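## Task

Remove the blue block marked 0, which sits just below the top block, from the tower and lay it flat on the table at least roughly two block widths clear of the tower. The rest of the tower must stay in place, with the top block flat and centred on what is now beneath it. At the end both blocks must be supported by what lies under them, not by either arm.

## Robot and tools

ROBOT. Two arms, left_arm and right_arm, face each other across a table. Each has six joints and a parallel gripper. In the scene frame the origin lies about halfway between the arms, +z is up, and the table top is at z = +0.020 m. left_arm stands on the +y side; the arm names do not match image left and right. Calibrated bases: left_arm at (-0.024, +0.459, +0.039) m, quat_wxyz (+0.704, 0, 0, -0.710); right_arm at (-0.012, -0.453, +0.039) m, quat_wxyz (+0.713, 0, 0, +0.701).

FRAMES. Each arm reports its hand pose, velocities, targets and wrist-camera pose in its own base frame. Fixed cameras and the table use the scene frame. Motion offsets run along the axes of that arm's current Hand target. The fingers point along the gripper's +x and close along its y. end_effector_position is the midpoint between the fingers, 3 to 4 cm short of the tips; only the last 1.5 cm of each inner face is flat. Reported poses may be wrong by a few centimetres, more when the arm is stretched out.

ROW LAYOUT (shared by execute_actions and move). One row holds 14 numbers, each in [-1, 1]: dx, dy, dz, rx, ry, rz, opening for left_arm, then the same seven for right_arm. Send all 14 even when one arm stays still. dx to rz are offsets, not poses, measured from that arm's Hand target as it was when the action or move began, along that target's own axes. A value of 1.0 equals 0.6 m of travel or 180 degrees of turn. rx, ry, rz form one rotation vector. Sending the same offset again moves the arm further. Six zeros mean: go back to the current Hand target. Opening is absolute, not an offset: +1 is fully open (0.080 m), -1 fully closed, and empty fingers touch near -0.78. A full close takes at least about 0.6 s. Sending 0 as an opening is itself a command, so repeat the present value to leave a gripper alone.

execute_actions(actions, cameras). actions is a list of actions. Each action is a list of up to 15 rows, one per 1/30 s step; a short list repeats its final row to fill 15 steps. Each row is counted from the action's start pose, not from the row before. cameras lists camera names, ["all"] or []; images come back for an empty actions list or when requested. An empty actions list also reports the scene number and task.

move(target, speed, blend, opening_speed, grip_force, blocking, cameras). target is one 14-number row or a list of up to 15 rows; every row is an offset from the same starting Hand targets. The grippers follow straight paths, which together last from 0.5 s to 10 s at most. speed is the path top speed in m/s, 0.002 to 4.3, default 0.25 (turning up to twice that in rad/s), one number or one per target. blend, in metres, rounds corners between listed targets; 0 stops at each. opening_speed, at least 0.2 per second on the -1 to +1 scale, makes the fingers change gradually. grip_force limits force per finger pad, about 8 to 34 N, one value or one per arm, and stays in effect until changed. blocking=false returns after about 0.5 s while the move continues. Paths do not avoid obstacles or the other arm, and grippers lag and overshoot more when fast. Keep paths away from an arm's own base.

wait(seconds, 0 to 10) lets the scene run while arms keep their last command. stop() brakes a running move. zoom_image(camera, region) enlarges [x0, y0, x1, y1] pixels, up to 504 by 504, of a camera's newest image. Cameras: cam_head_left, cam_head_right, cam_high, cam_low (504x504), cam_left_wrist, cam_right_wrist (896x504). finished_scene(scene) ends the current scene, given its number, and cannot be reversed.

RESULTS. Hand target is the last commanded pose after clipping; the gripper often rests short of it, so check position and tilt after each motion and correct. Orientation commands are clipped to within 32 degrees of the measured one. grip_measured gives the finger opening on the command scale, with an error of up to about 2 mm; on a firmly squeezed hard part it reads up to about 0.067 below the part's width. To grip, command about 0.08 below the reading at first contact. grip_effort_n is motor effort, negative when closing, not pad force. Joint torques are total drive outputs; External joint torques estimate outside push. Joint velocities may say within noise. The move: line tells how it ended: done means at rest within 8 mm and 2 degrees; off_target, held, blocked (something in the way, arm now holds), moving or fault. limits=paced means clipped commands; limits=held means withheld steps. MOTOR HOT appears from 50 °C; OVER-TEMPERATURE, OVER-SPEED and TORQUE FAULT lines mark arm stops.

AVOID. Torque limits in N m: waist 17, shoulder 21.1, elbow 21, wrist pitch 5.55, wrist yaw 5.53, wrist roll 5.19; reaching one freezes that arm for 10 s. Do not hit the table or fixed objects hard, let the arms or their wrist cameras touch, close a gripper on the other arm, drop blocks, release moving blocks, knock the tower over, or let anything leave the table. Long holds, stretched poses and pushing at unreachable targets heat motors. Huge one-step targets can trigger over-speed. Loose objects may be nudged by outside disturbances now and then.

Each tool is called after "Request:" by a JSON object that holds its "fn" and its "kwargs", one argument or row to a line.

## Session

Request:
{"fn": "execute_actions", "kwargs": {
  "actions": []
}}

Scene clock: 0.00 s.
left_arm: end_effector_position=(+0.2437, -0.0737, +0.2504) grip_measured=+1.000 grip_effort_n=n/a end_effector_quat_wxyz=(+0.977, +0.158, +0.136, -0.037) | right_arm: end_effector_position=(+0.4318, +0.1226, +0.1436) grip_measured=+1.000 grip_effort_n=n/a end_effector_quat_wxyz=(+0.971, -0.226, +0.031, +0.068)
Joint positions: left_arm=[-0.61 0.651 0.614 -0.297 -0.555 0.135 0.08] | right_arm=[0.354 1.79 0.651 1.045 0.234 -0.431 0.08]
Joint velocities: within noise
Joint torques (N m): no reading
External joint torques (N m): no reading
Heat: left arm: hottest wrist pitch 36 °C (+0.0 °C/min); right arm: hottest wrist pitch 37 °C (+0.0 °C/min).
Hand target: left_arm +0.2436, -0.0735, +0.2528; +0.978, +0.156, +0.133, -0.036 | right_arm +0.4320, +0.1226, +0.1446; +0.971, -0.226, +0.030, +0.068
Tool commands: left_gripper/opening=+1.0 right_gripper/opening=+1.0

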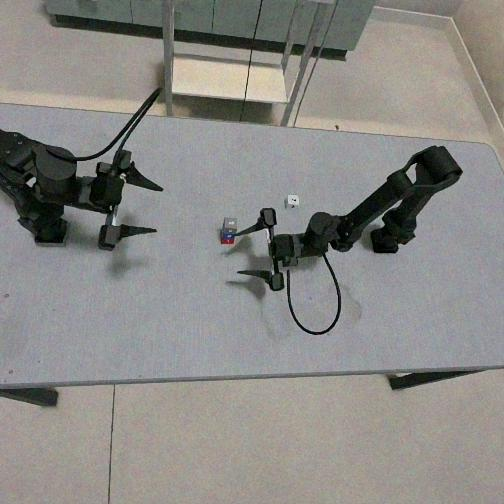

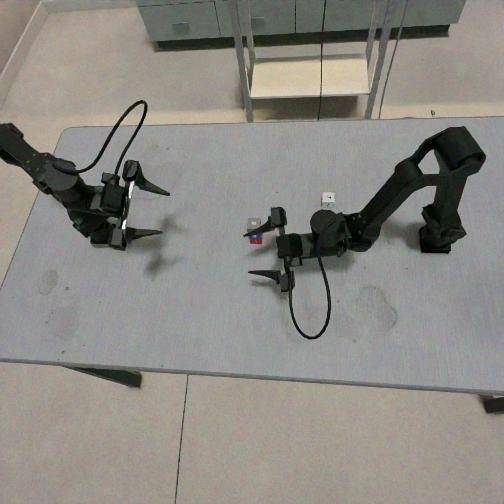

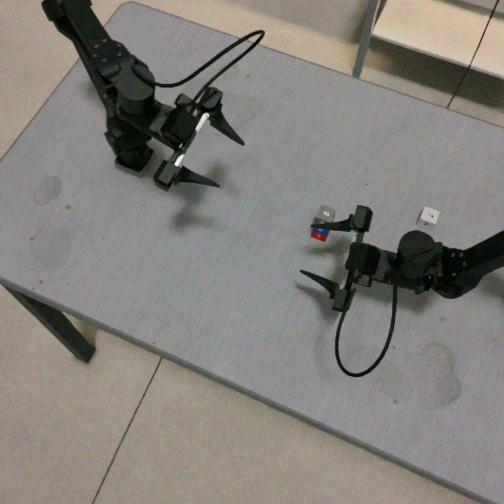

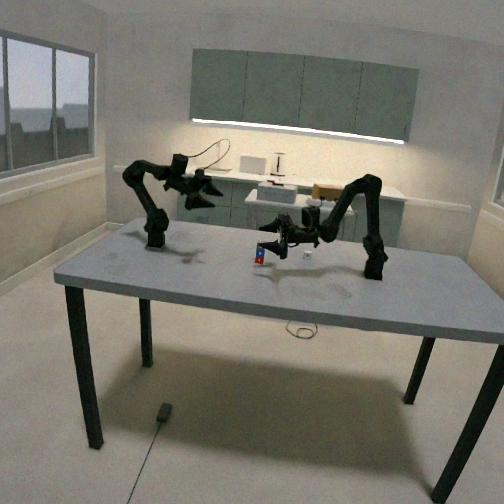

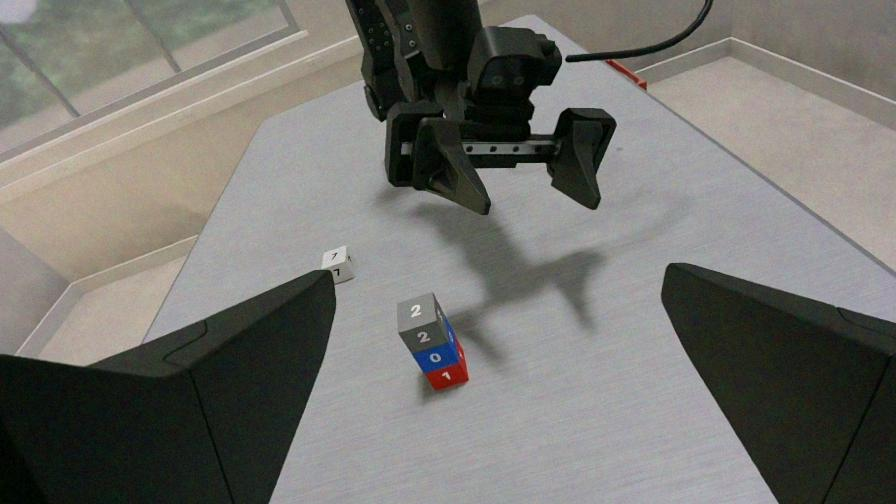

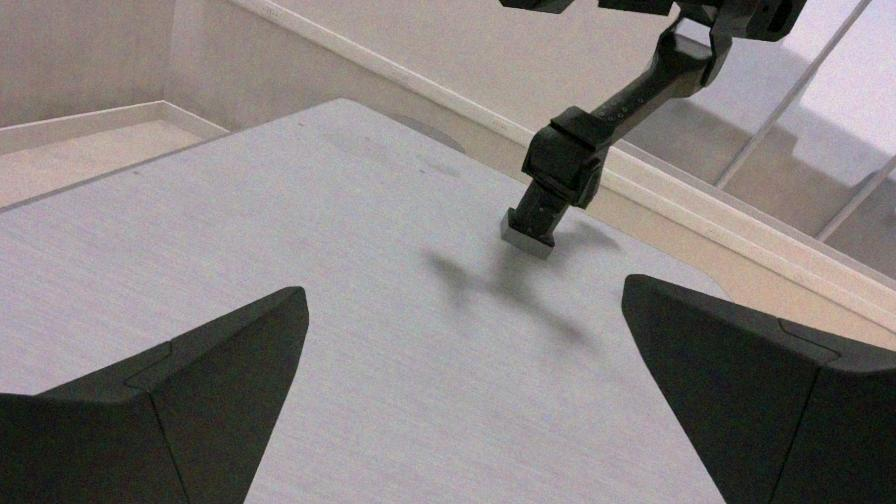

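Request:
{"fn": "zoom_image", "kwargs": {
  "camera": "cam_left_wrist",
  "region": [300, 220, 520, 420]
}}

Request:
{"fn": "zoom_image", "kwargs": {
  "camera": "cam_high",
  "region": [280, 170, 400, 290]
}}

Scaled by 2.291.

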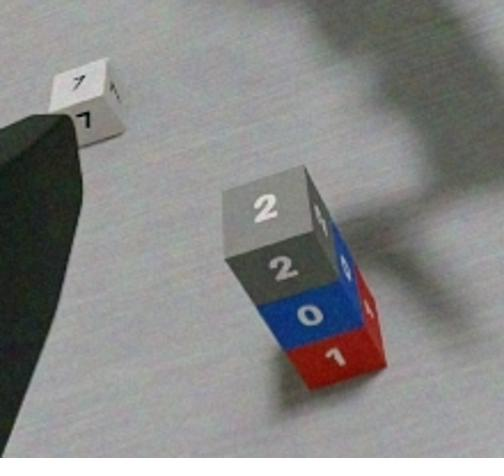

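Scaled by 4.200.

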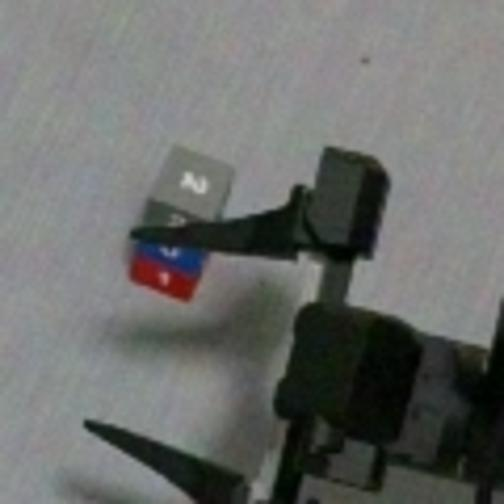

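Request:
{"fn": "move", "kwargs": {
  "target": [0.239,0.116,-0.0617,-0.0946,0.408,-0.0587,1,-0.3,0,0.1,0,0,0,1],
  "speed": 0.4,
  "cameras": ["all"]
}}

Scene clock: 35.10 s.
left_arm: end_effector_position=(+0.3781, +0.0002, +0.1998) grip_measured=+1.000 grip_effort_n=2.6 end_effector_quat_wxyz=(+0.726, +0.002, +0.688, -0.002) | right_arm: end_effector_position=(+0.2573, +0.1284, +0.2159) grip_measured=+1.000 grip_effort_n=3.0 end_effector_quat_wxyz=(+0.971, -0.227, +0.029, +0.067)
Joint positions: left_arm=[0.001 1.977 2.026 -1.565 0 0.005 0.08] | right_arm=[0.796 0.838 0.345 0.38 0.674 -0.384 0.08]
Joint torques (N m): left_arm=[0.1 -7.27 7.02 0.45 0.2 -0.14] | right_arm=[0.37 -2.03 6.36 1.76 0.15 0.15]
External joint torques (N m): left_arm=[0.13 1.16 1.61 0.05 0.2 -0.14] | right_arm=[0.37 -0.31 -0.55 0.14 0.11 0.12]
Heat: left arm: hottest wrist pitch 38 °C (+3.4 °C/min); right arm: hottest wrist pitch 41 °C (+6.8 °C/min).
Hand target: left_arm +0.3800, +0.0001, +0.2006; +0.709, -0.002, +0.705, -0.001 | right_arm +0.2556, +0.1278, +0.2142; +0.971, -0.226, +0.030, +0.068
Off the commanded pose: left_arm 0.002 m, 3 deg | right_arm 0.002 m, 0 deg.
joint sent to its limit (left arm) — joint 4 (wrist pitch), lower limit. The joint targets are off in orientation, not in position.
move: off_target (left_arm)

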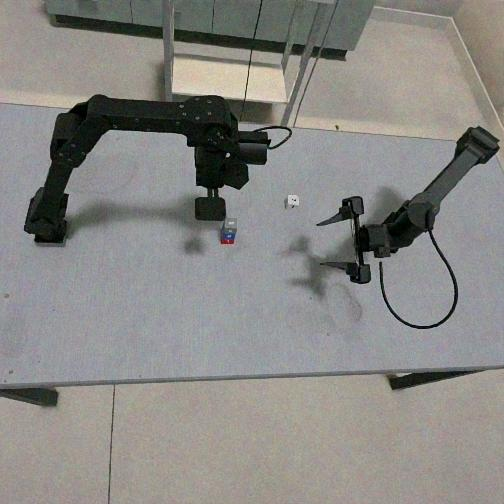

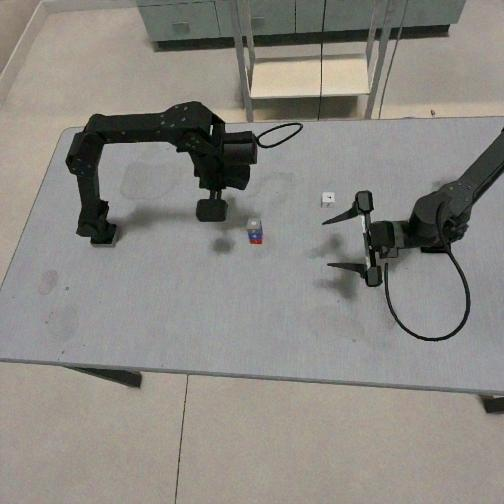

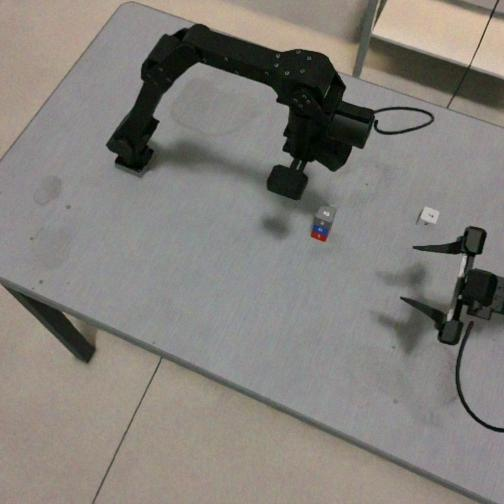

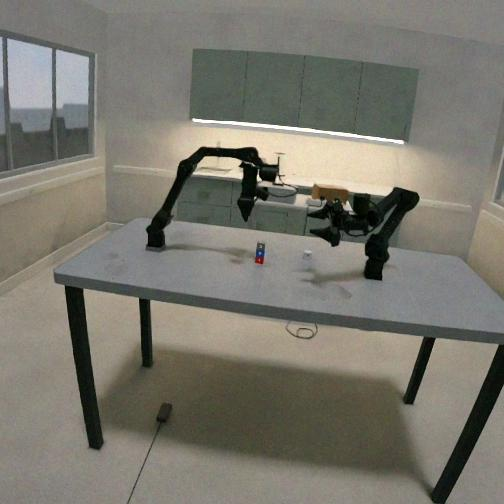

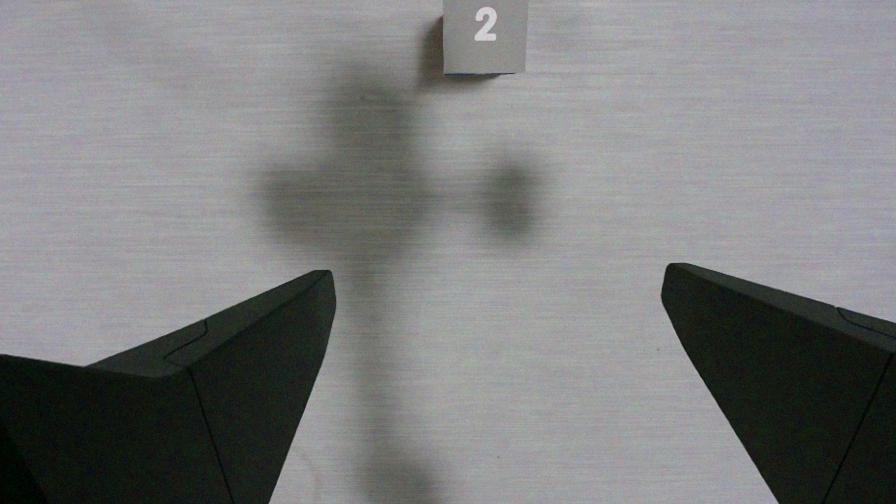

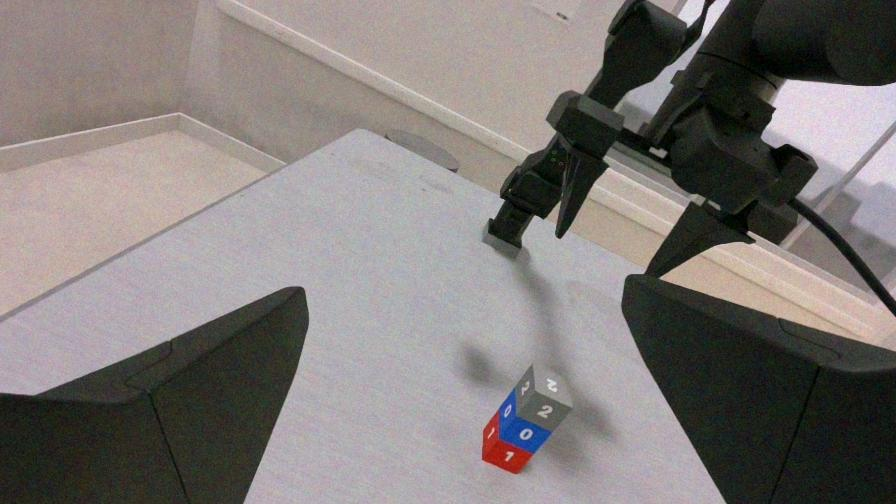

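Request:
{"fn": "move", "kwargs": {
  "target": [0,-0.003,0.1,0,0,0,1,0,0,0,0,0,0,1],
  "cameras": ["cam_left_wrist","cam_head_left"]
}}

Scene clock: 53.57 s.
left_arm: end_effector_position=(+0.4380, +0.0003, +0.2012) grip_measured=+1.000 grip_effort_n=2.1 end_effector_quat_wxyz=(+0.761, +0.000, +0.649, +0.000) | right_arm: end_effector_position=(+0.2572, +0.1284, +0.2160) grip_measured=+1.000 grip_effort_n=3.5 end_effector_quat_wxyz=(+0.971, -0.227, +0.029, +0.067)
Joint positions: left_arm=[0.001 2.178 2.329 -1.565 0 0.001 0.08] | right_arm=[0.796 0.838 0.345 0.38 0.674 -0.384 0.08]
Joint torques (N m): left_arm=[-0.32 -8.47 6.97 0.58 0.16 -0.16] | right_arm=[0.36 -2.02 6.37 1.78 0.13 0.14]
External joint torques (N m): left_arm=[-0.35 1.05 1.66 0 0.17 -0.16] | right_arm=[0.36 -0.31 -0.56 0.16 0.09 0.11]
Heat: left arm: hottest elbow 37 °C (+4.5 °C/min); right arm: hottest wrist pitch 42 °C (+5.6 °C/min).
Hand target: left_arm +0.4401, -0.0016, +0.2009; +0.709, -0.002, +0.705, -0.001 | right_arm +0.2556, +0.1277, +0.2143; +0.971, -0.226, +0.030, +0.068
Off the commanded pose: left_arm 0.003 m, 9 deg | right_arm 0.002 m, 0 deg.
joint sent to its limit (left arm) — joint 4 (wrist pitch), lower limit. The joint targets are off in orientation, not in position.
move: off_target (left_arm)
Images, in order (width x height): cam_head_left 504x504, cam_left_wrist 896x504.

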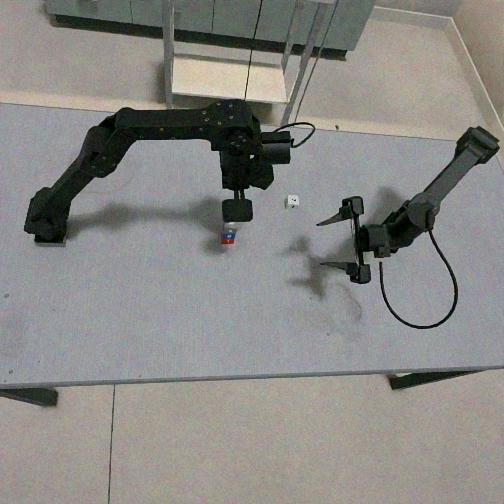

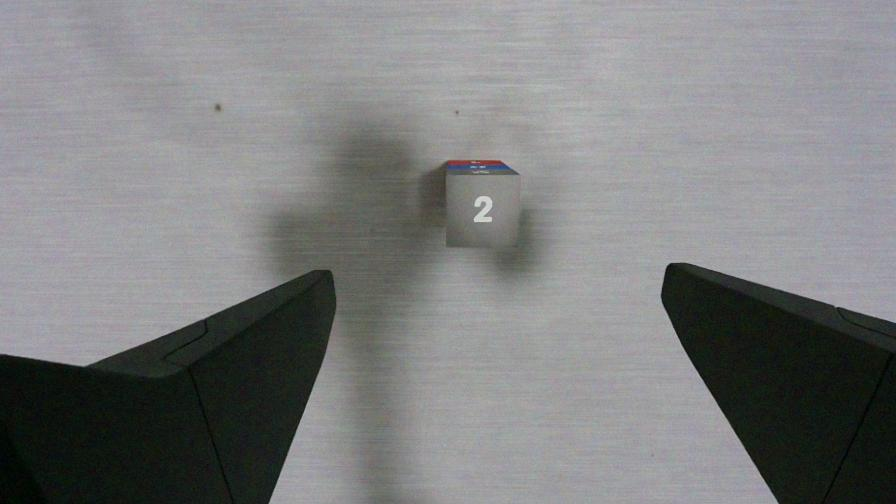

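Request:
{"fn": "move", "kwargs": {
  "target": [0.117,0,0,0,0,0,1,0,0,0,0,0,0,1],
  "cameras": ["cam_left_wrist","cam_head_left","cam_low"]
}}

Scene clock: 61.43 s.
left_arm: end_effector_position=(+0.4400, +0.0003, +0.1314) grip_measured=+1.000 grip_effort_n=2.6 end_effector_quat_wxyz=(+0.709, +0.000, +0.705, +0.000) | right_arm: end_effector_position=(+0.2572, +0.1284, +0.2160) grip_measured=+1.000 grip_effort_n=3.5 end_effector_quat_wxyz=(+0.971, -0.227, +0.029, +0.067)
Joint positions: left_arm=[0.001 2.273 2.211 -1.503 0 0 0.08] | right_arm=[0.796 0.838 0.345 0.38 0.674 -0.384 0.08]
Joint torques (N m): left_arm=[-0.32 -9.79 5.39 0.62 0.16 -0.15] | right_arm=[0.37 -2.01 6.37 1.78 0.13 0.14]
External joint torques (N m): left_arm=[-0.22 0.49 -0.06 0.28 0.16 -0.15] | right_arm=[0.37 -0.33 -0.48 0.17 0.08 0.11]
Heat: left arm: hottest elbow 38 °C (+4.0 °C/min); right arm: hottest wrist pitch 42 °C (+4.0 °C/min).
Hand target: left_arm +0.4405, -0.0020, +0.1307; +0.709, -0.002, +0.705, -0.001 | right_arm +0.2556, +0.1277, +0.2143; +0.971, -0.226, +0.030, +0.068
Off the commanded pose: left_arm 0.002 m, 0 deg | right_arm 0.002 m, 0 deg.
move: done
Images, in order (width x height): cam_head_left 504x504, cam_low 504x504, cam_left_wrist 896x504.

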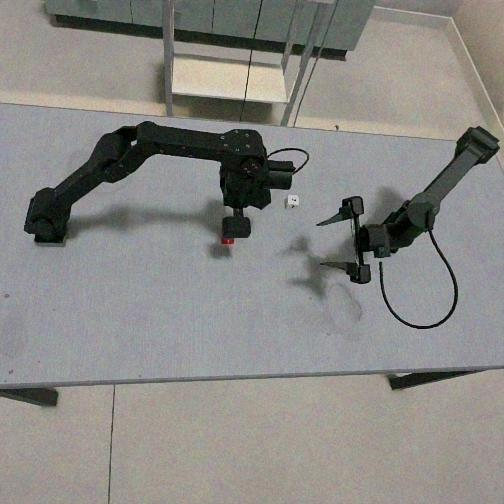

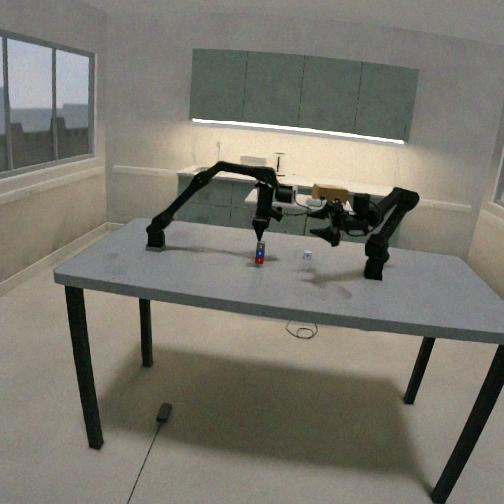

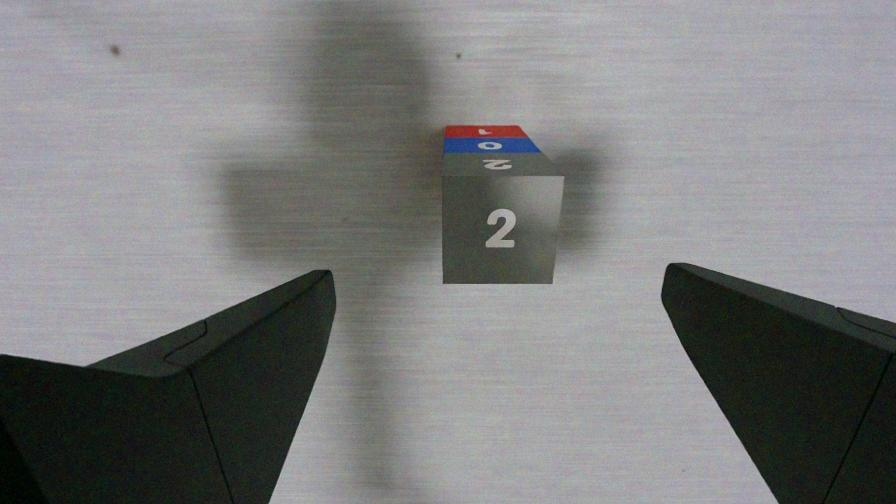

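Request:
{"fn": "move", "kwargs": {
  "target": [0.0715,-0.004,0.0075,0,0,0,1,0,0,0,0,0,0,1],
  "speed": 0.15,
  "cameras": ["cam_left_wrist","cam_low"]
}}

Request:
{"fn": "zoom_image", "kwargs": {
  "camera": "cam_low",
  "region": [220, 200, 320, 290]
}}

Scene clock: 85.73 s.
left_arm: end_effector_position=(+0.4459, -0.0024, +0.0914) grip_measured=+1.000 grip_effort_n=2.1 end_effector_quat_wxyz=(+0.712, +0.000, +0.702, +0.000) | right_arm: end_effector_position=(+0.2572, +0.1284, +0.2160) grip_measured=+1.000 grip_effort_n=3.5 end_effector_quat_wxyz=(+0.971, -0.227, +0.029, +0.067)
Joint positions: left_arm=[-0.006 2.274 2.052 -1.335 0 -0.005 0.08] | right_arm=[0.796 0.838 0.345 0.38 0.674 -0.384 0.08]
Joint torques (N m): left_arm=[-0.31 -9.49 5.12 0.7 0.16 -0.17] | right_arm=[0.37 -2.02 6.37 1.78 0.13 0.14]
External joint torques (N m): left_arm=[-0.4 0.81 -0.4 0.34 0.18 -0.17] | right_arm=[0.36 -0.34 -0.48 0.18 0.09 0.11]
Heat: left arm: hottest shoulder 39 °C (+10.0 °C/min); right arm: hottest wrist pitch 42 °C (+1.0 °C/min).
Hand target: left_arm +0.4453, -0.0046, +0.0879; +0.709, -0.002, +0.705, -0.001 | right_arm +0.2556, +0.1277, +0.2143; +0.971, -0.226, +0.030, +0.068
Off the commanded pose: left_arm 0.004 m, 1 deg | right_arm 0.002 m, 0 deg.
move: done
Images, in order (width x height): cam_low 504x504, cam_left_wrist 896x504.

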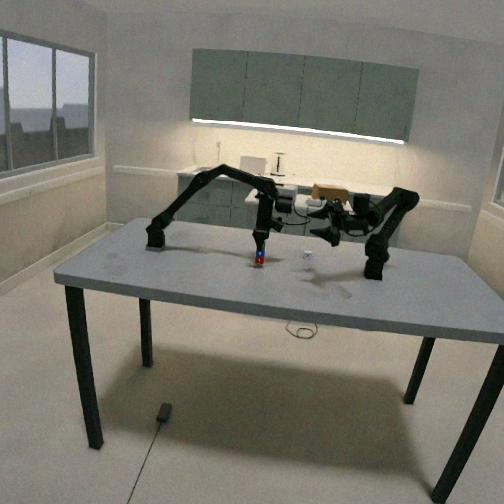

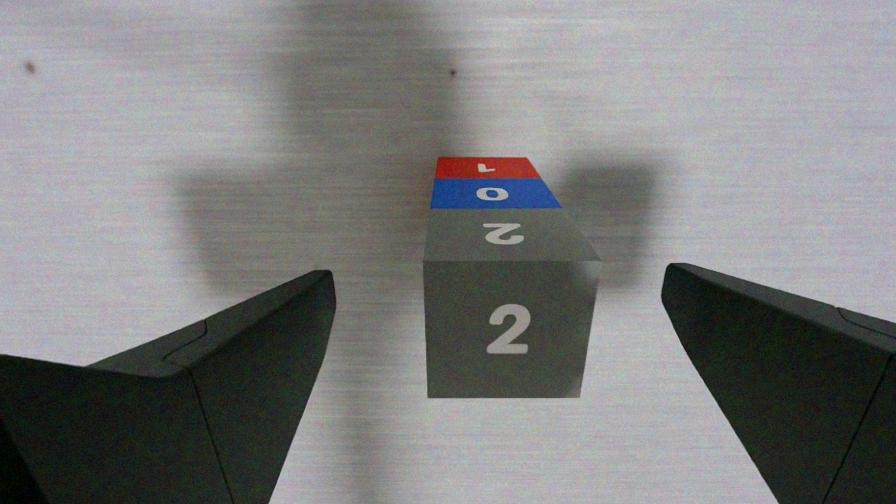

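Scaled by 5.040.

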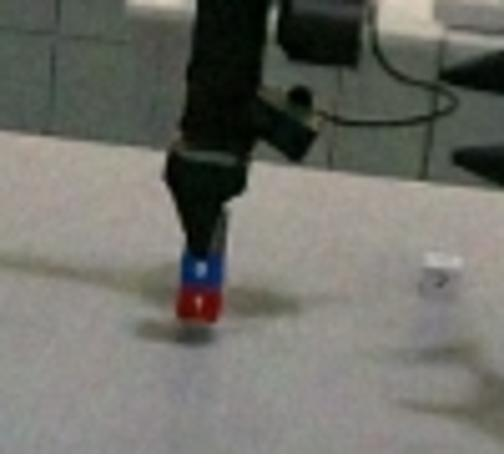

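Request:
{"fn": "move", "kwargs": {
  "target": [-0.006,0.0005,0,0,0,0,-0.25,0,0,0,0,0,0,1],
  "opening_speed": 0.8,
  "grip_force": 15,
  "cameras": ["cam_left_wrist"]
}}

Scene clock: 96.87 s.
left_arm: end_effector_position=(+0.4438, -0.0026, +0.0914) grip_measured=-0.106 grip_effort_n=-43.5 end_effector_quat_wxyz=(+0.709, +0.000, +0.706, +0.000) | right_arm: end_effector_position=(+0.2572, +0.1284, +0.2160) grip_measured=+1.000 grip_effort_n=3.5 end_effector_quat_wxyz=(+0.971, -0.227, +0.029, +0.067)
Joint positions: left_arm=[-0.006 2.274 2.052 -1.345 0.001 -0.005 0.03] | right_arm=[0.796 0.838 0.345 0.38 0.674 -0.384 0.08]
Joint torques (N m): left_arm=[-0.15 -9.51 6.81 0.4 0.16 -0.14] | right_arm=[0.36 -2.02 6.36 1.78 0.13 0.14]
External joint torques (N m): left_arm=[-0.06 0.82 1.3 0.07 0.17 -0.14] | right_arm=[0.36 -0.32 -0.53 0.16 0.1 0.11]
Heat: left arm: hottest shoulder 40 °C (+11.0 °C/min); right arm: hottest wrist pitch 42 °C (+1.0 °C/min).
Hand target: left_arm +0.4453, -0.0043, +0.0915; +0.709, -0.002, +0.705, -0.001 | right_arm +0.2556, +0.1277, +0.2143; +0.971, -0.226, +0.030, +0.068
Off the commanded pose: left_arm 0.002 m, 0 deg | right_arm 0.002 m, 0 deg.
grip_force (N): 15, 15
move: done
Images, in order (width x height): cam_left_wrist 896x504.

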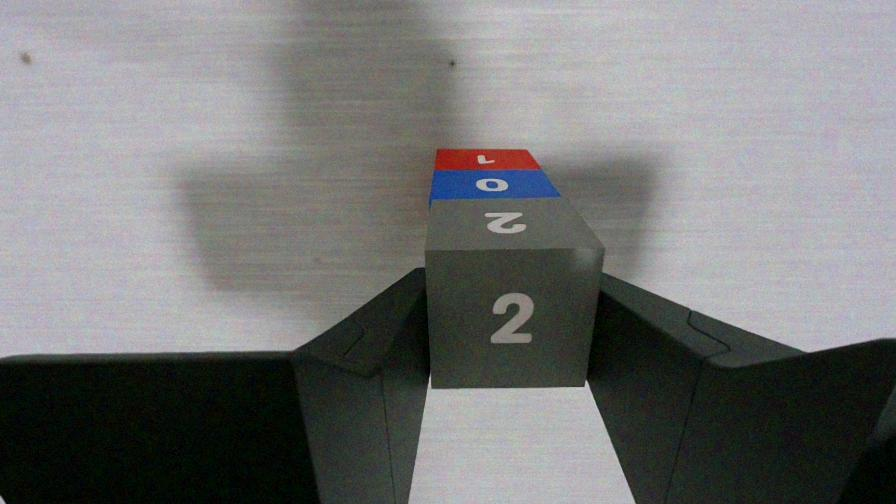

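Request:
{"fn": "move", "kwargs": {
  "target": [
    [-0.133,0,0,0,0,0,-0.25,0,0,0,0,0,0,1],
    [-0.14,0,-0.342,0,0,0,-0.25,0.187,-0.1705,-0.0907,0.147,0.4704,0.079,1]
  ],
  "speed": [0.1,0.25],
  "blend": 0.01,
  "cameras": ["all"]
}}

Scene clock: 119.47 s.
left_arm: end_effector_position=(+0.2418, -0.0027, +0.1732) grip_measured=-0.106 grip_effort_n=-44.0 end_effector_quat_wxyz=(+0.708, +0.000, +0.706, +0.000) | right_arm: end_effector_position=(+0.3769, +0.0259, +0.2017) grip_measured=+1.000 grip_effort_n=3.0 end_effector_quat_wxyz=(+0.727, -0.002, +0.687, +0.002)
Joint positions: left_arm=[-0.011 1.458 1.319 -1.429 0.001 -0.011 0.03] | right_arm=[0.07 1.976 2.031 -1.57 0.004 0.065 0.08]
Joint torques (N m): left_arm=[-0.28 -5.66 4.99 0.39 0.17 -0.16] | right_arm=[-0.26 -5.92 7.76 0.28 -0.16 0.09]
External joint torques (N m): left_arm=[-0.26 -1 -0.45 0.08 0.17 -0.16] | right_arm=[-0.32 2.65 2.18 -0.16 -0.15 0.09]
Heat: left arm: hottest shoulder 42 °C (+9.1 °C/min); right arm: hottest wrist pitch 42 °C (+0.0 °C/min).
Hand target: left_arm +0.2395, -0.0042, +0.1741; +0.709, -0.002, +0.705, -0.001 | right_arm +0.3800, +0.0260, +0.2002; +0.708, +0.000, +0.707, +0.000
Off the commanded pose: left_arm 0.003 m, 0 deg | right_arm 0.004 m, 3 deg.
joint sent to its limit (right arm) — joint 4 (wrist pitch), lower limit. The joint targets are off in orientation, not in position.
grip_force (N): 15, 15
move: off_target (right_arm)

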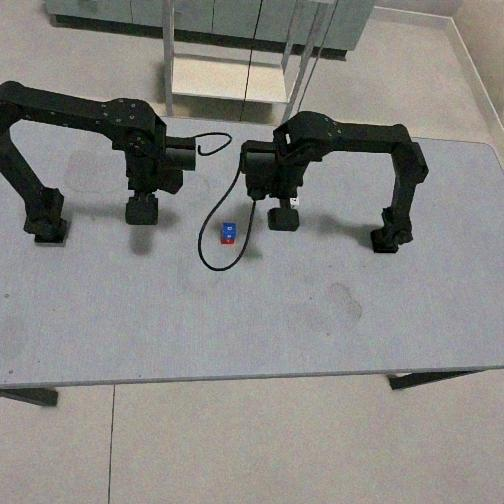

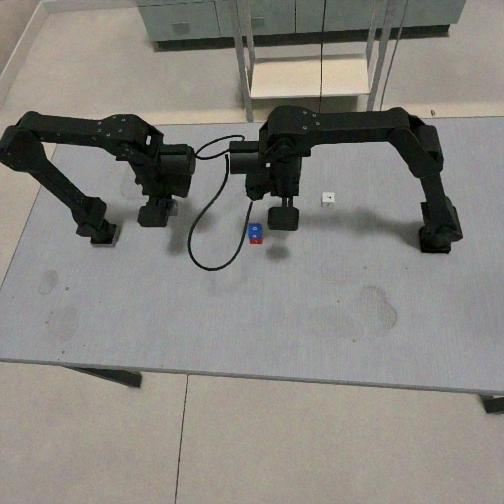

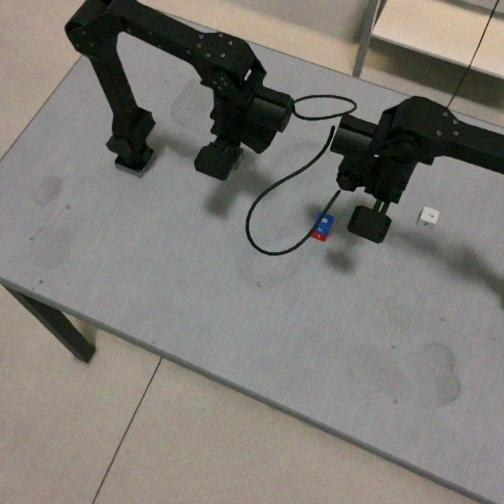

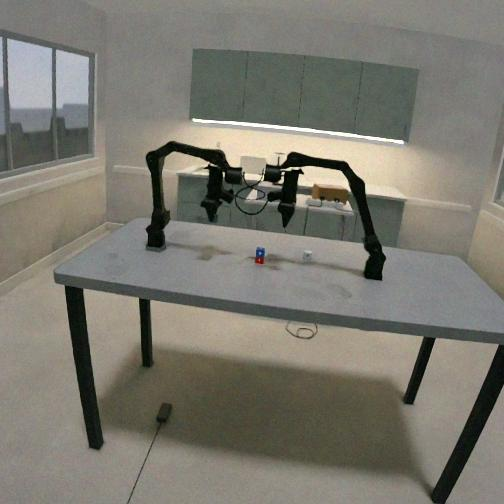

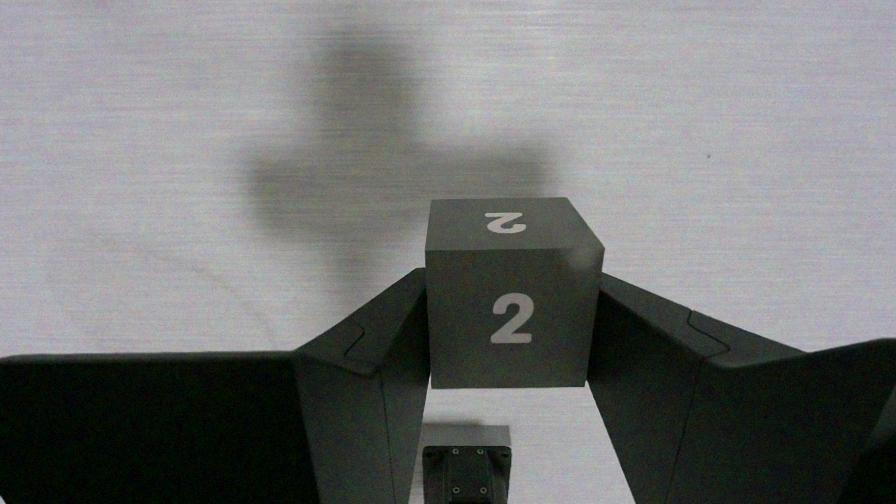

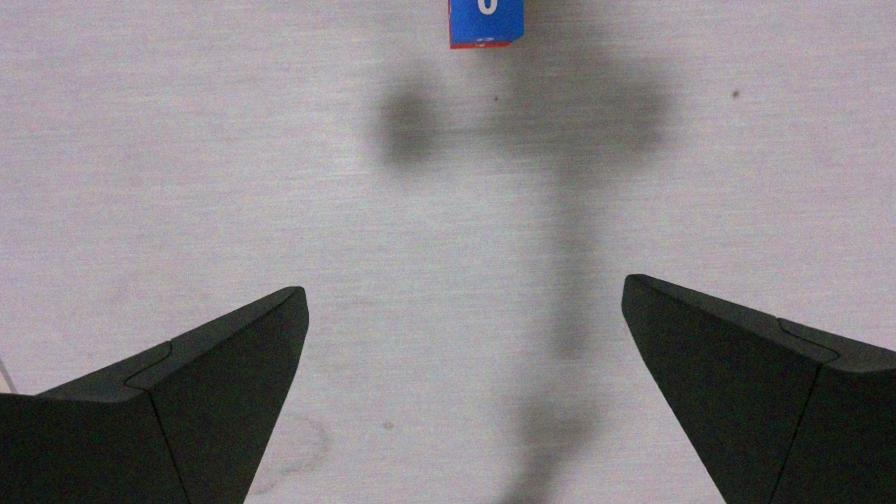

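Request:
{"fn": "move", "kwargs": {
  "target": [
    [0,-0.25,-0.05,0,0,0,-0.25,0.03,-0.01,0.02,0,0,0,1],
    [0,-0.25,-0.05,0,0,0,-0.25,0.07,-0.0167,0.117,0,0,0,1]
  ],
  "speed": 0.2,
  "blend": 0.01,
  "cameras": ["cam_head_left","cam_right_wrist","cam_low"]
}}

Scene clock: 133.03 s.
left_arm: end_effector_position=(+0.2078, -0.1523, +0.1732) grip_measured=-0.106 grip_effort_n=-44.0 end_effector_quat_wxyz=(+0.707, -0.001, +0.707, -0.001) | right_arm: end_effector_position=(+0.4474, +0.0166, +0.1610) grip_measured=+1.000 grip_effort_n=3.5 end_effector_quat_wxyz=(+0.730, -0.001, +0.684, +0.000)
Joint positions: left_arm=[-0.631 1.518 1.374 -1.425 0.002 -0.631 0.03] | right_arm=[0.038 2.284 2.349 -1.57 0.003 0.037 0.08]
Joint torques (N m): left_arm=[-0.24 -4.27 7.15 0.5 -0.1 -0.16] | right_arm=[-0.26 -7.72 7.67 0.29 -0.16 -0.03]
External joint torques (N m): left_arm=[-0.22 0.82 1.71 0.19 -0.07 -0.16] | right_arm=[-0.35 2.98 2.04 -0.17 -0.15 -0.03]
Heat: left arm: hottest shoulder 38 °C (+1.0 °C/min); right arm: hottest wrist pitch 40 °C (-2.0 °C/min).
Hand target: left_arm +0.2098, -0.1542, +0.1747; +0.709, -0.002, +0.705, -0.001 | right_arm +0.4502, +0.0160, +0.1581; +0.707, +0.000, +0.707, +0.000
Off the commanded pose: left_arm 0.003 m, 0 deg | right_arm 0.004 m, 4 deg.
joint sent to its limit (right arm) — joint 3 (elbow), upper limit, where the elbow is as straight as it goes; joint 4 (wrist pitch), lower limit. The joint targets are off in orientation, not in position.
grip_force (N): 15, 15
move: off_target (right_arm)
Images, in order (width x height): cam_head_left 504x504, cam_low 504x504, cam_right_wrist 896x504.

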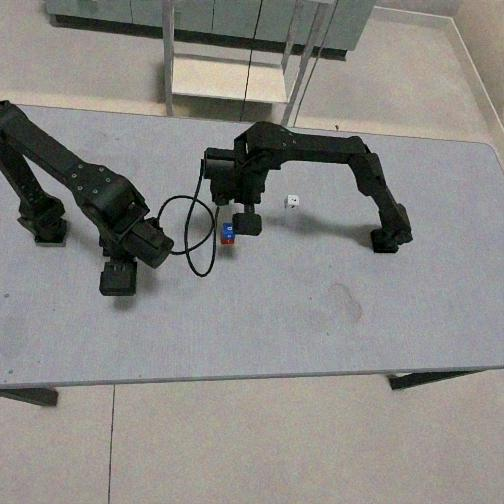

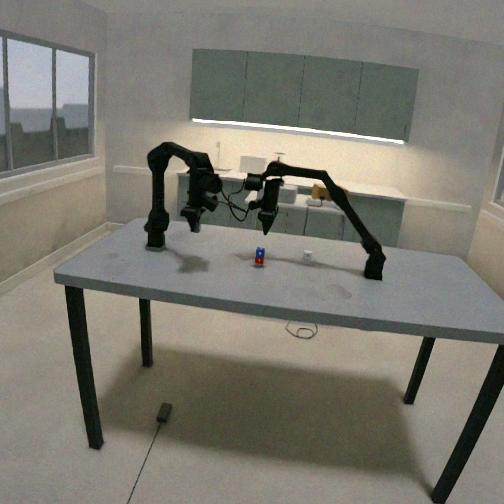

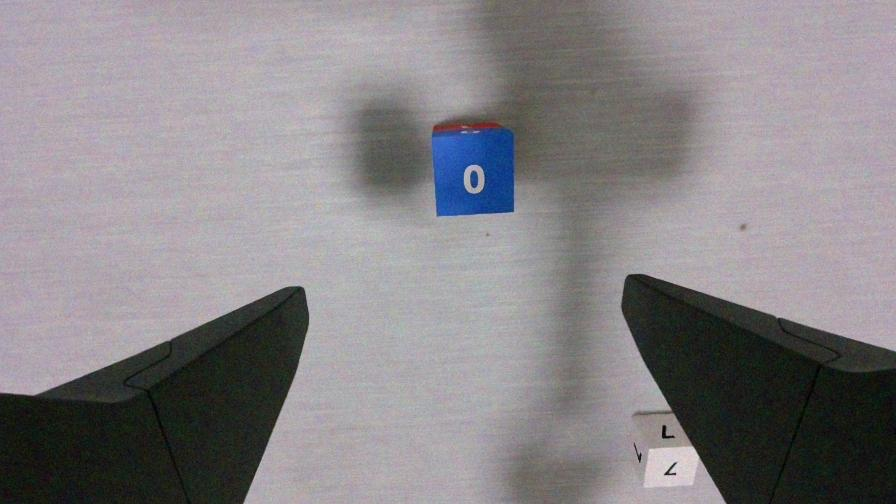

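Request:
{"fn": "move", "kwargs": {
  "target": [0,0,0,0,0,0,-0.25,0.097,-0.0097,0.02,-0.022,0,0,1],
  "speed": 0.15,
  "cameras": ["cam_right_wrist","cam_low"]
}}

Request:
{"fn": "zoom_image", "kwargs": {
  "camera": "cam_low",
  "region": [220, 200, 320, 290]
}}

Scene clock: 143.60 s.
left_arm: end_effector_position=(+0.2078, -0.1523, +0.1731) grip_measured=-0.106 grip_effort_n=-44.0 end_effector_quat_wxyz=(+0.707, -0.001, +0.707, -0.001) | right_arm: end_effector_position=(+0.4629, +0.0114, +0.1083) grip_measured=+1.000 grip_effort_n=3.0 end_effector_quat_wxyz=(+0.714, -0.025, +0.699, +0.024)
Joint positions: left_arm=[-0.631 1.519 1.374 -1.425 0.002 -0.631 0.03] | right_arm=[0.025 2.37 2.285 -1.465 0.002 -0.045 0.08]
Joint torques (N m): left_arm=[-0.24 -4.49 7.08 0.49 -0.1 -0.17] | right_arm=[-0.34 -8.25 5.41 0.45 -0.12 -0.08]
External joint torques (N m): left_arm=[-0.17 0.55 1.65 0.17 -0.08 -0.17] | right_arm=[-0.39 2.97 -0.3 0.07 -0.1 -0.08]
Heat: left arm: hottest shoulder 36 °C (-2.0 °C/min); right arm: hottest wrist pitch 40 °C (-2.0 °C/min).
Hand target: left_arm +0.2098, -0.1542, +0.1747; +0.709, -0.002, +0.705, -0.001 | right_arm +0.4623, +0.0102, +0.1000; +0.707, -0.024, +0.706, +0.025
Off the commanded pose: left_arm 0.003 m, 0 deg | right_arm 0.009 m, 1 deg.
grip_force (N): 15, 15
move: off_target (right_arm)
Images, in order (width x height): cam_low 504x504, cam_right_wrist 896x504.

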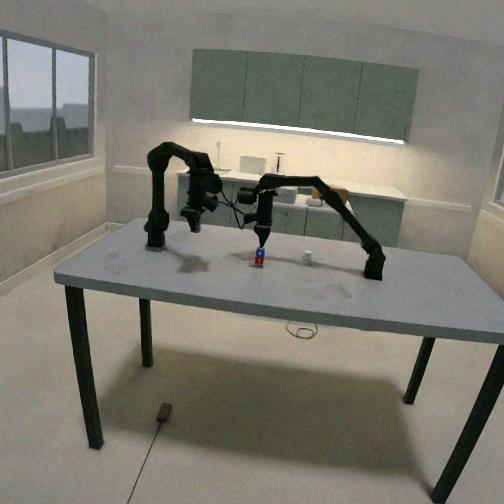

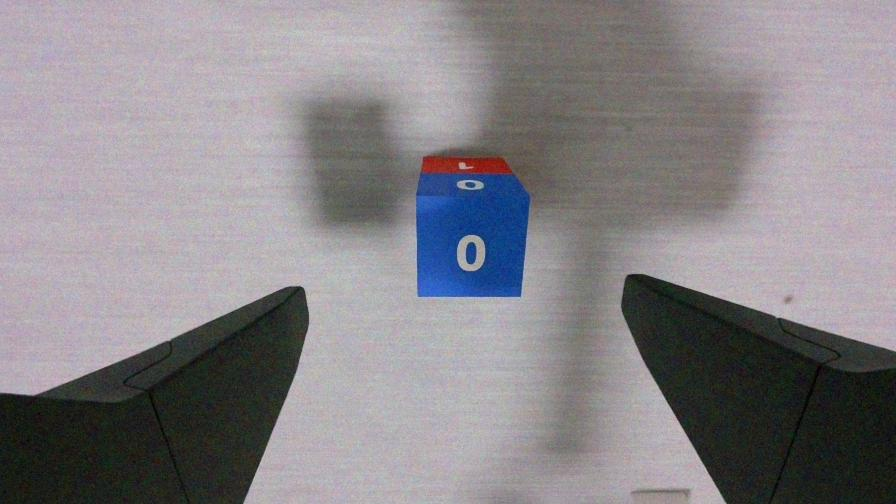

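Scaled by 5.040.

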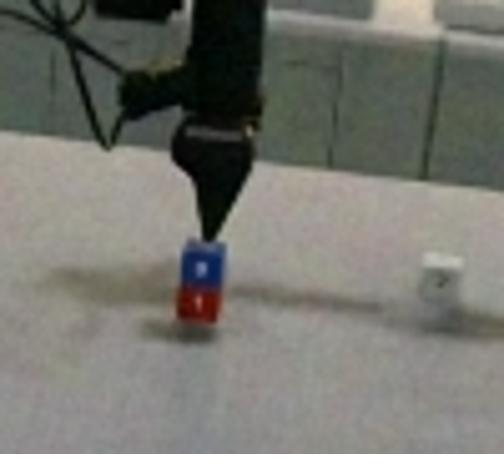

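Request:
{"fn": "move", "kwargs": {
  "target": [0,0,0,0,0,0,-0.25,0.0767,-0.0035,0.0045,0,0,0,1],
  "speed": 0.12,
  "cameras": ["cam_right_wrist","cam_low"]
}}

Request:
{"fn": "zoom_image", "kwargs": {
  "camera": "cam_low",
  "region": [220, 200, 320, 290]
}}

Scene clock: 150.90 s.
left_arm: end_effector_position=(+0.2078, -0.1523, +0.1731) grip_measured=-0.106 grip_effort_n=-44.0 end_effector_quat_wxyz=(+0.707, -0.001, +0.707, -0.001) | right_arm: end_effector_position=(+0.4680, +0.0099, +0.0646) grip_measured=+1.000 grip_effort_n=3.0 end_effector_quat_wxyz=(+0.716, -0.026, +0.697, +0.024)
Joint positions: left_arm=[-0.631 1.519 1.374 -1.425 0.002 -0.631 0.03] | right_arm=[0.022 2.373 2.117 -1.286 0.002 -0.049 0.08]
Joint torques (N m): left_arm=[-0.23 -4.36 7.14 0.51 -0.09 -0.15] | right_arm=[-0.38 -7.95 4.67 0.46 -0.12 -0.05]
External joint torques (N m): left_arm=[-0.18 0.71 1.68 0.18 -0.07 -0.15] | right_arm=[-0.37 3.45 -1.13 0.09 -0.12 -0.05]
Heat: left arm: hottest elbow 37 °C (+1.0 °C/min); right arm: hottest wrist pitch 39 °C (-3.0 °C/min).
Hand target: left_arm +0.2098, -0.1542, +0.1747; +0.709, -0.002, +0.705, -0.001 | right_arm +0.4651, +0.0085, +0.0540; +0.707, -0.024, +0.706, +0.025
Off the commanded pose: left_arm 0.003 m, 0 deg | right_arm 0.011 m, 2 deg.
grip_force (N): 15, 15
move: off_target (right_arm)
Images, in order (width x height): cam_low 504x504, cam_right_wrist 896x504.

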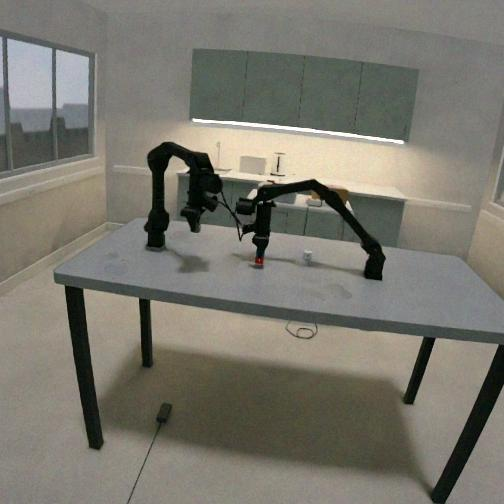

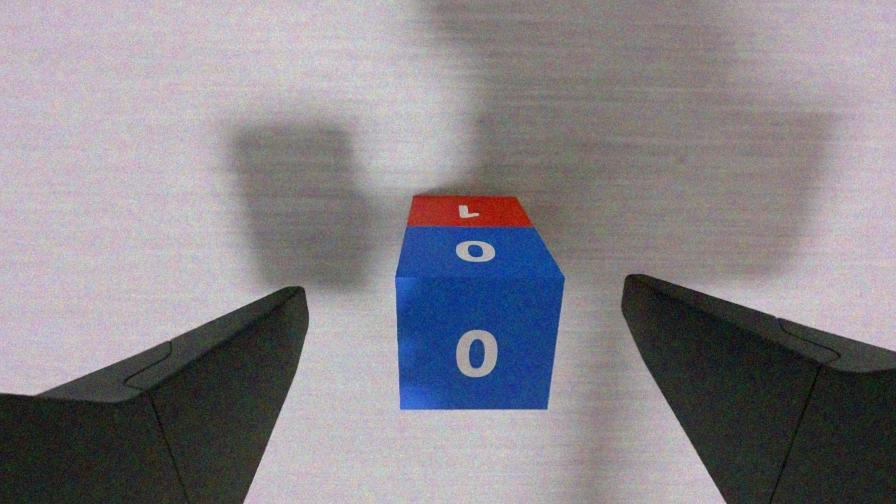

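Scaled by 5.040.

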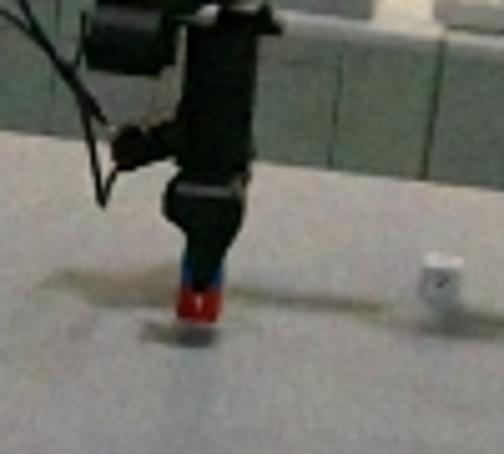

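Request:
{"fn": "move", "kwargs": {
  "target": [
    [0,0,0,0,0,0,-0.25,-0.0167,-0.0015,0,0,0,0,1],
    [0,0,0,0,0,0,-0.25,-0.0167,-0.0015,0,0,0,0,-0.25]
  ],
  "opening_speed": 0.8,
  "speed": 0.1,
  "cameras": ["cam_right_wrist","cam_low"]
}}

Request:
{"fn": "zoom_image", "kwargs": {
  "camera": "cam_low",
  "region": [220, 200, 320, 290]
}}

Scene clock: 171.47 s.
left_arm: end_effector_position=(+0.2078, -0.1523, +0.1731) grip_measured=-0.106 grip_effort_n=-44.0 end_effector_quat_wxyz=(+0.707, -0.001, +0.707, -0.001) | right_arm: end_effector_position=(+0.4634, +0.0087, +0.0679) grip_measured=-0.079 grip_effort_n=-43.5 end_effector_quat_wxyz=(+0.709, -0.026, +0.704, +0.024)
Joint positions: left_arm=[-0.631 1.519 1.374 -1.425 0.002 -0.631 0.03] | right_arm=[0.019 2.373 2.13 -1.321 0.002 -0.051 0.031]
Joint torques (N m): left_arm=[-0.22 -4.38 7.13 0.52 -0.1 -0.15] | right_arm=[-0.37 -8.09 7.74 0.22 -0.11 -0.05]
External joint torques (N m): left_arm=[-0.21 0.69 1.67 0.19 -0.07 -0.15] | right_arm=[-0.31 3.28 1.94 -0.14 -0.11 -0.05]
Heat: left arm: hottest elbow 37 °C (+1.0 °C/min); right arm: hottest wrist pitch 38 °C (-4.0 °C/min).
Hand target: left_arm +0.2098, -0.1542, +0.1747; +0.709, -0.002, +0.705, -0.001 | right_arm +0.4653, +0.0074, +0.0641; +0.707, -0.024, +0.706, +0.025
Off the commanded pose: left_arm 0.003 m, 0 deg | right_arm 0.004 m, 0 deg.
grip_force (N): 15, 15
move: done
Images, in order (width x height): cam_low 504x504, cam_right_wrist 896x504.

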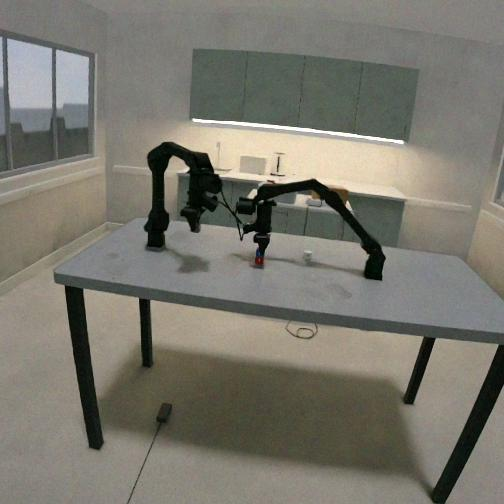

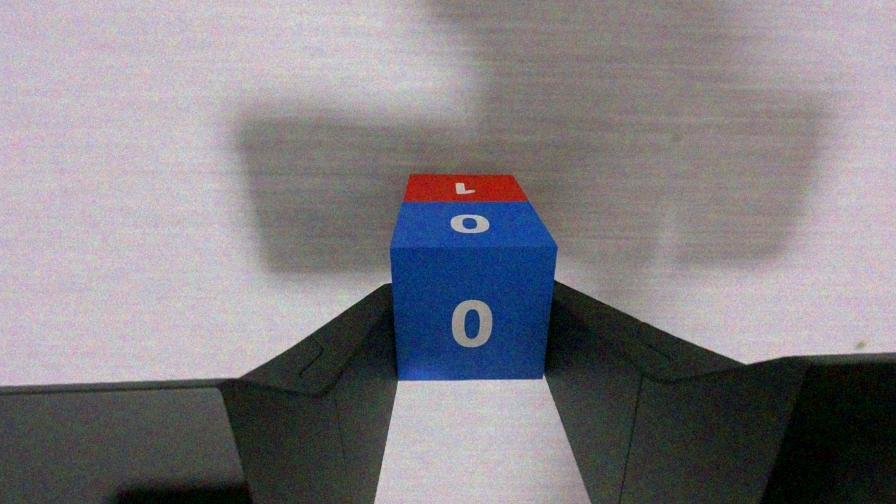

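Scaled by 5.040.

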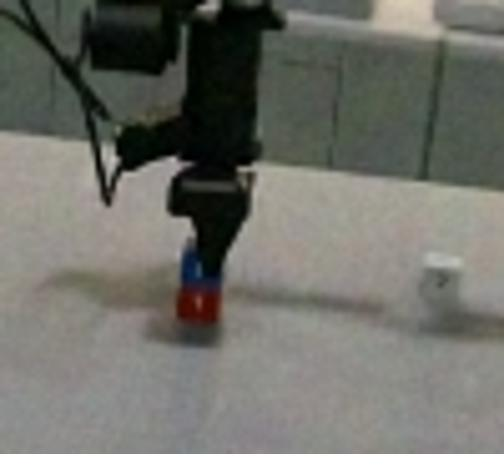

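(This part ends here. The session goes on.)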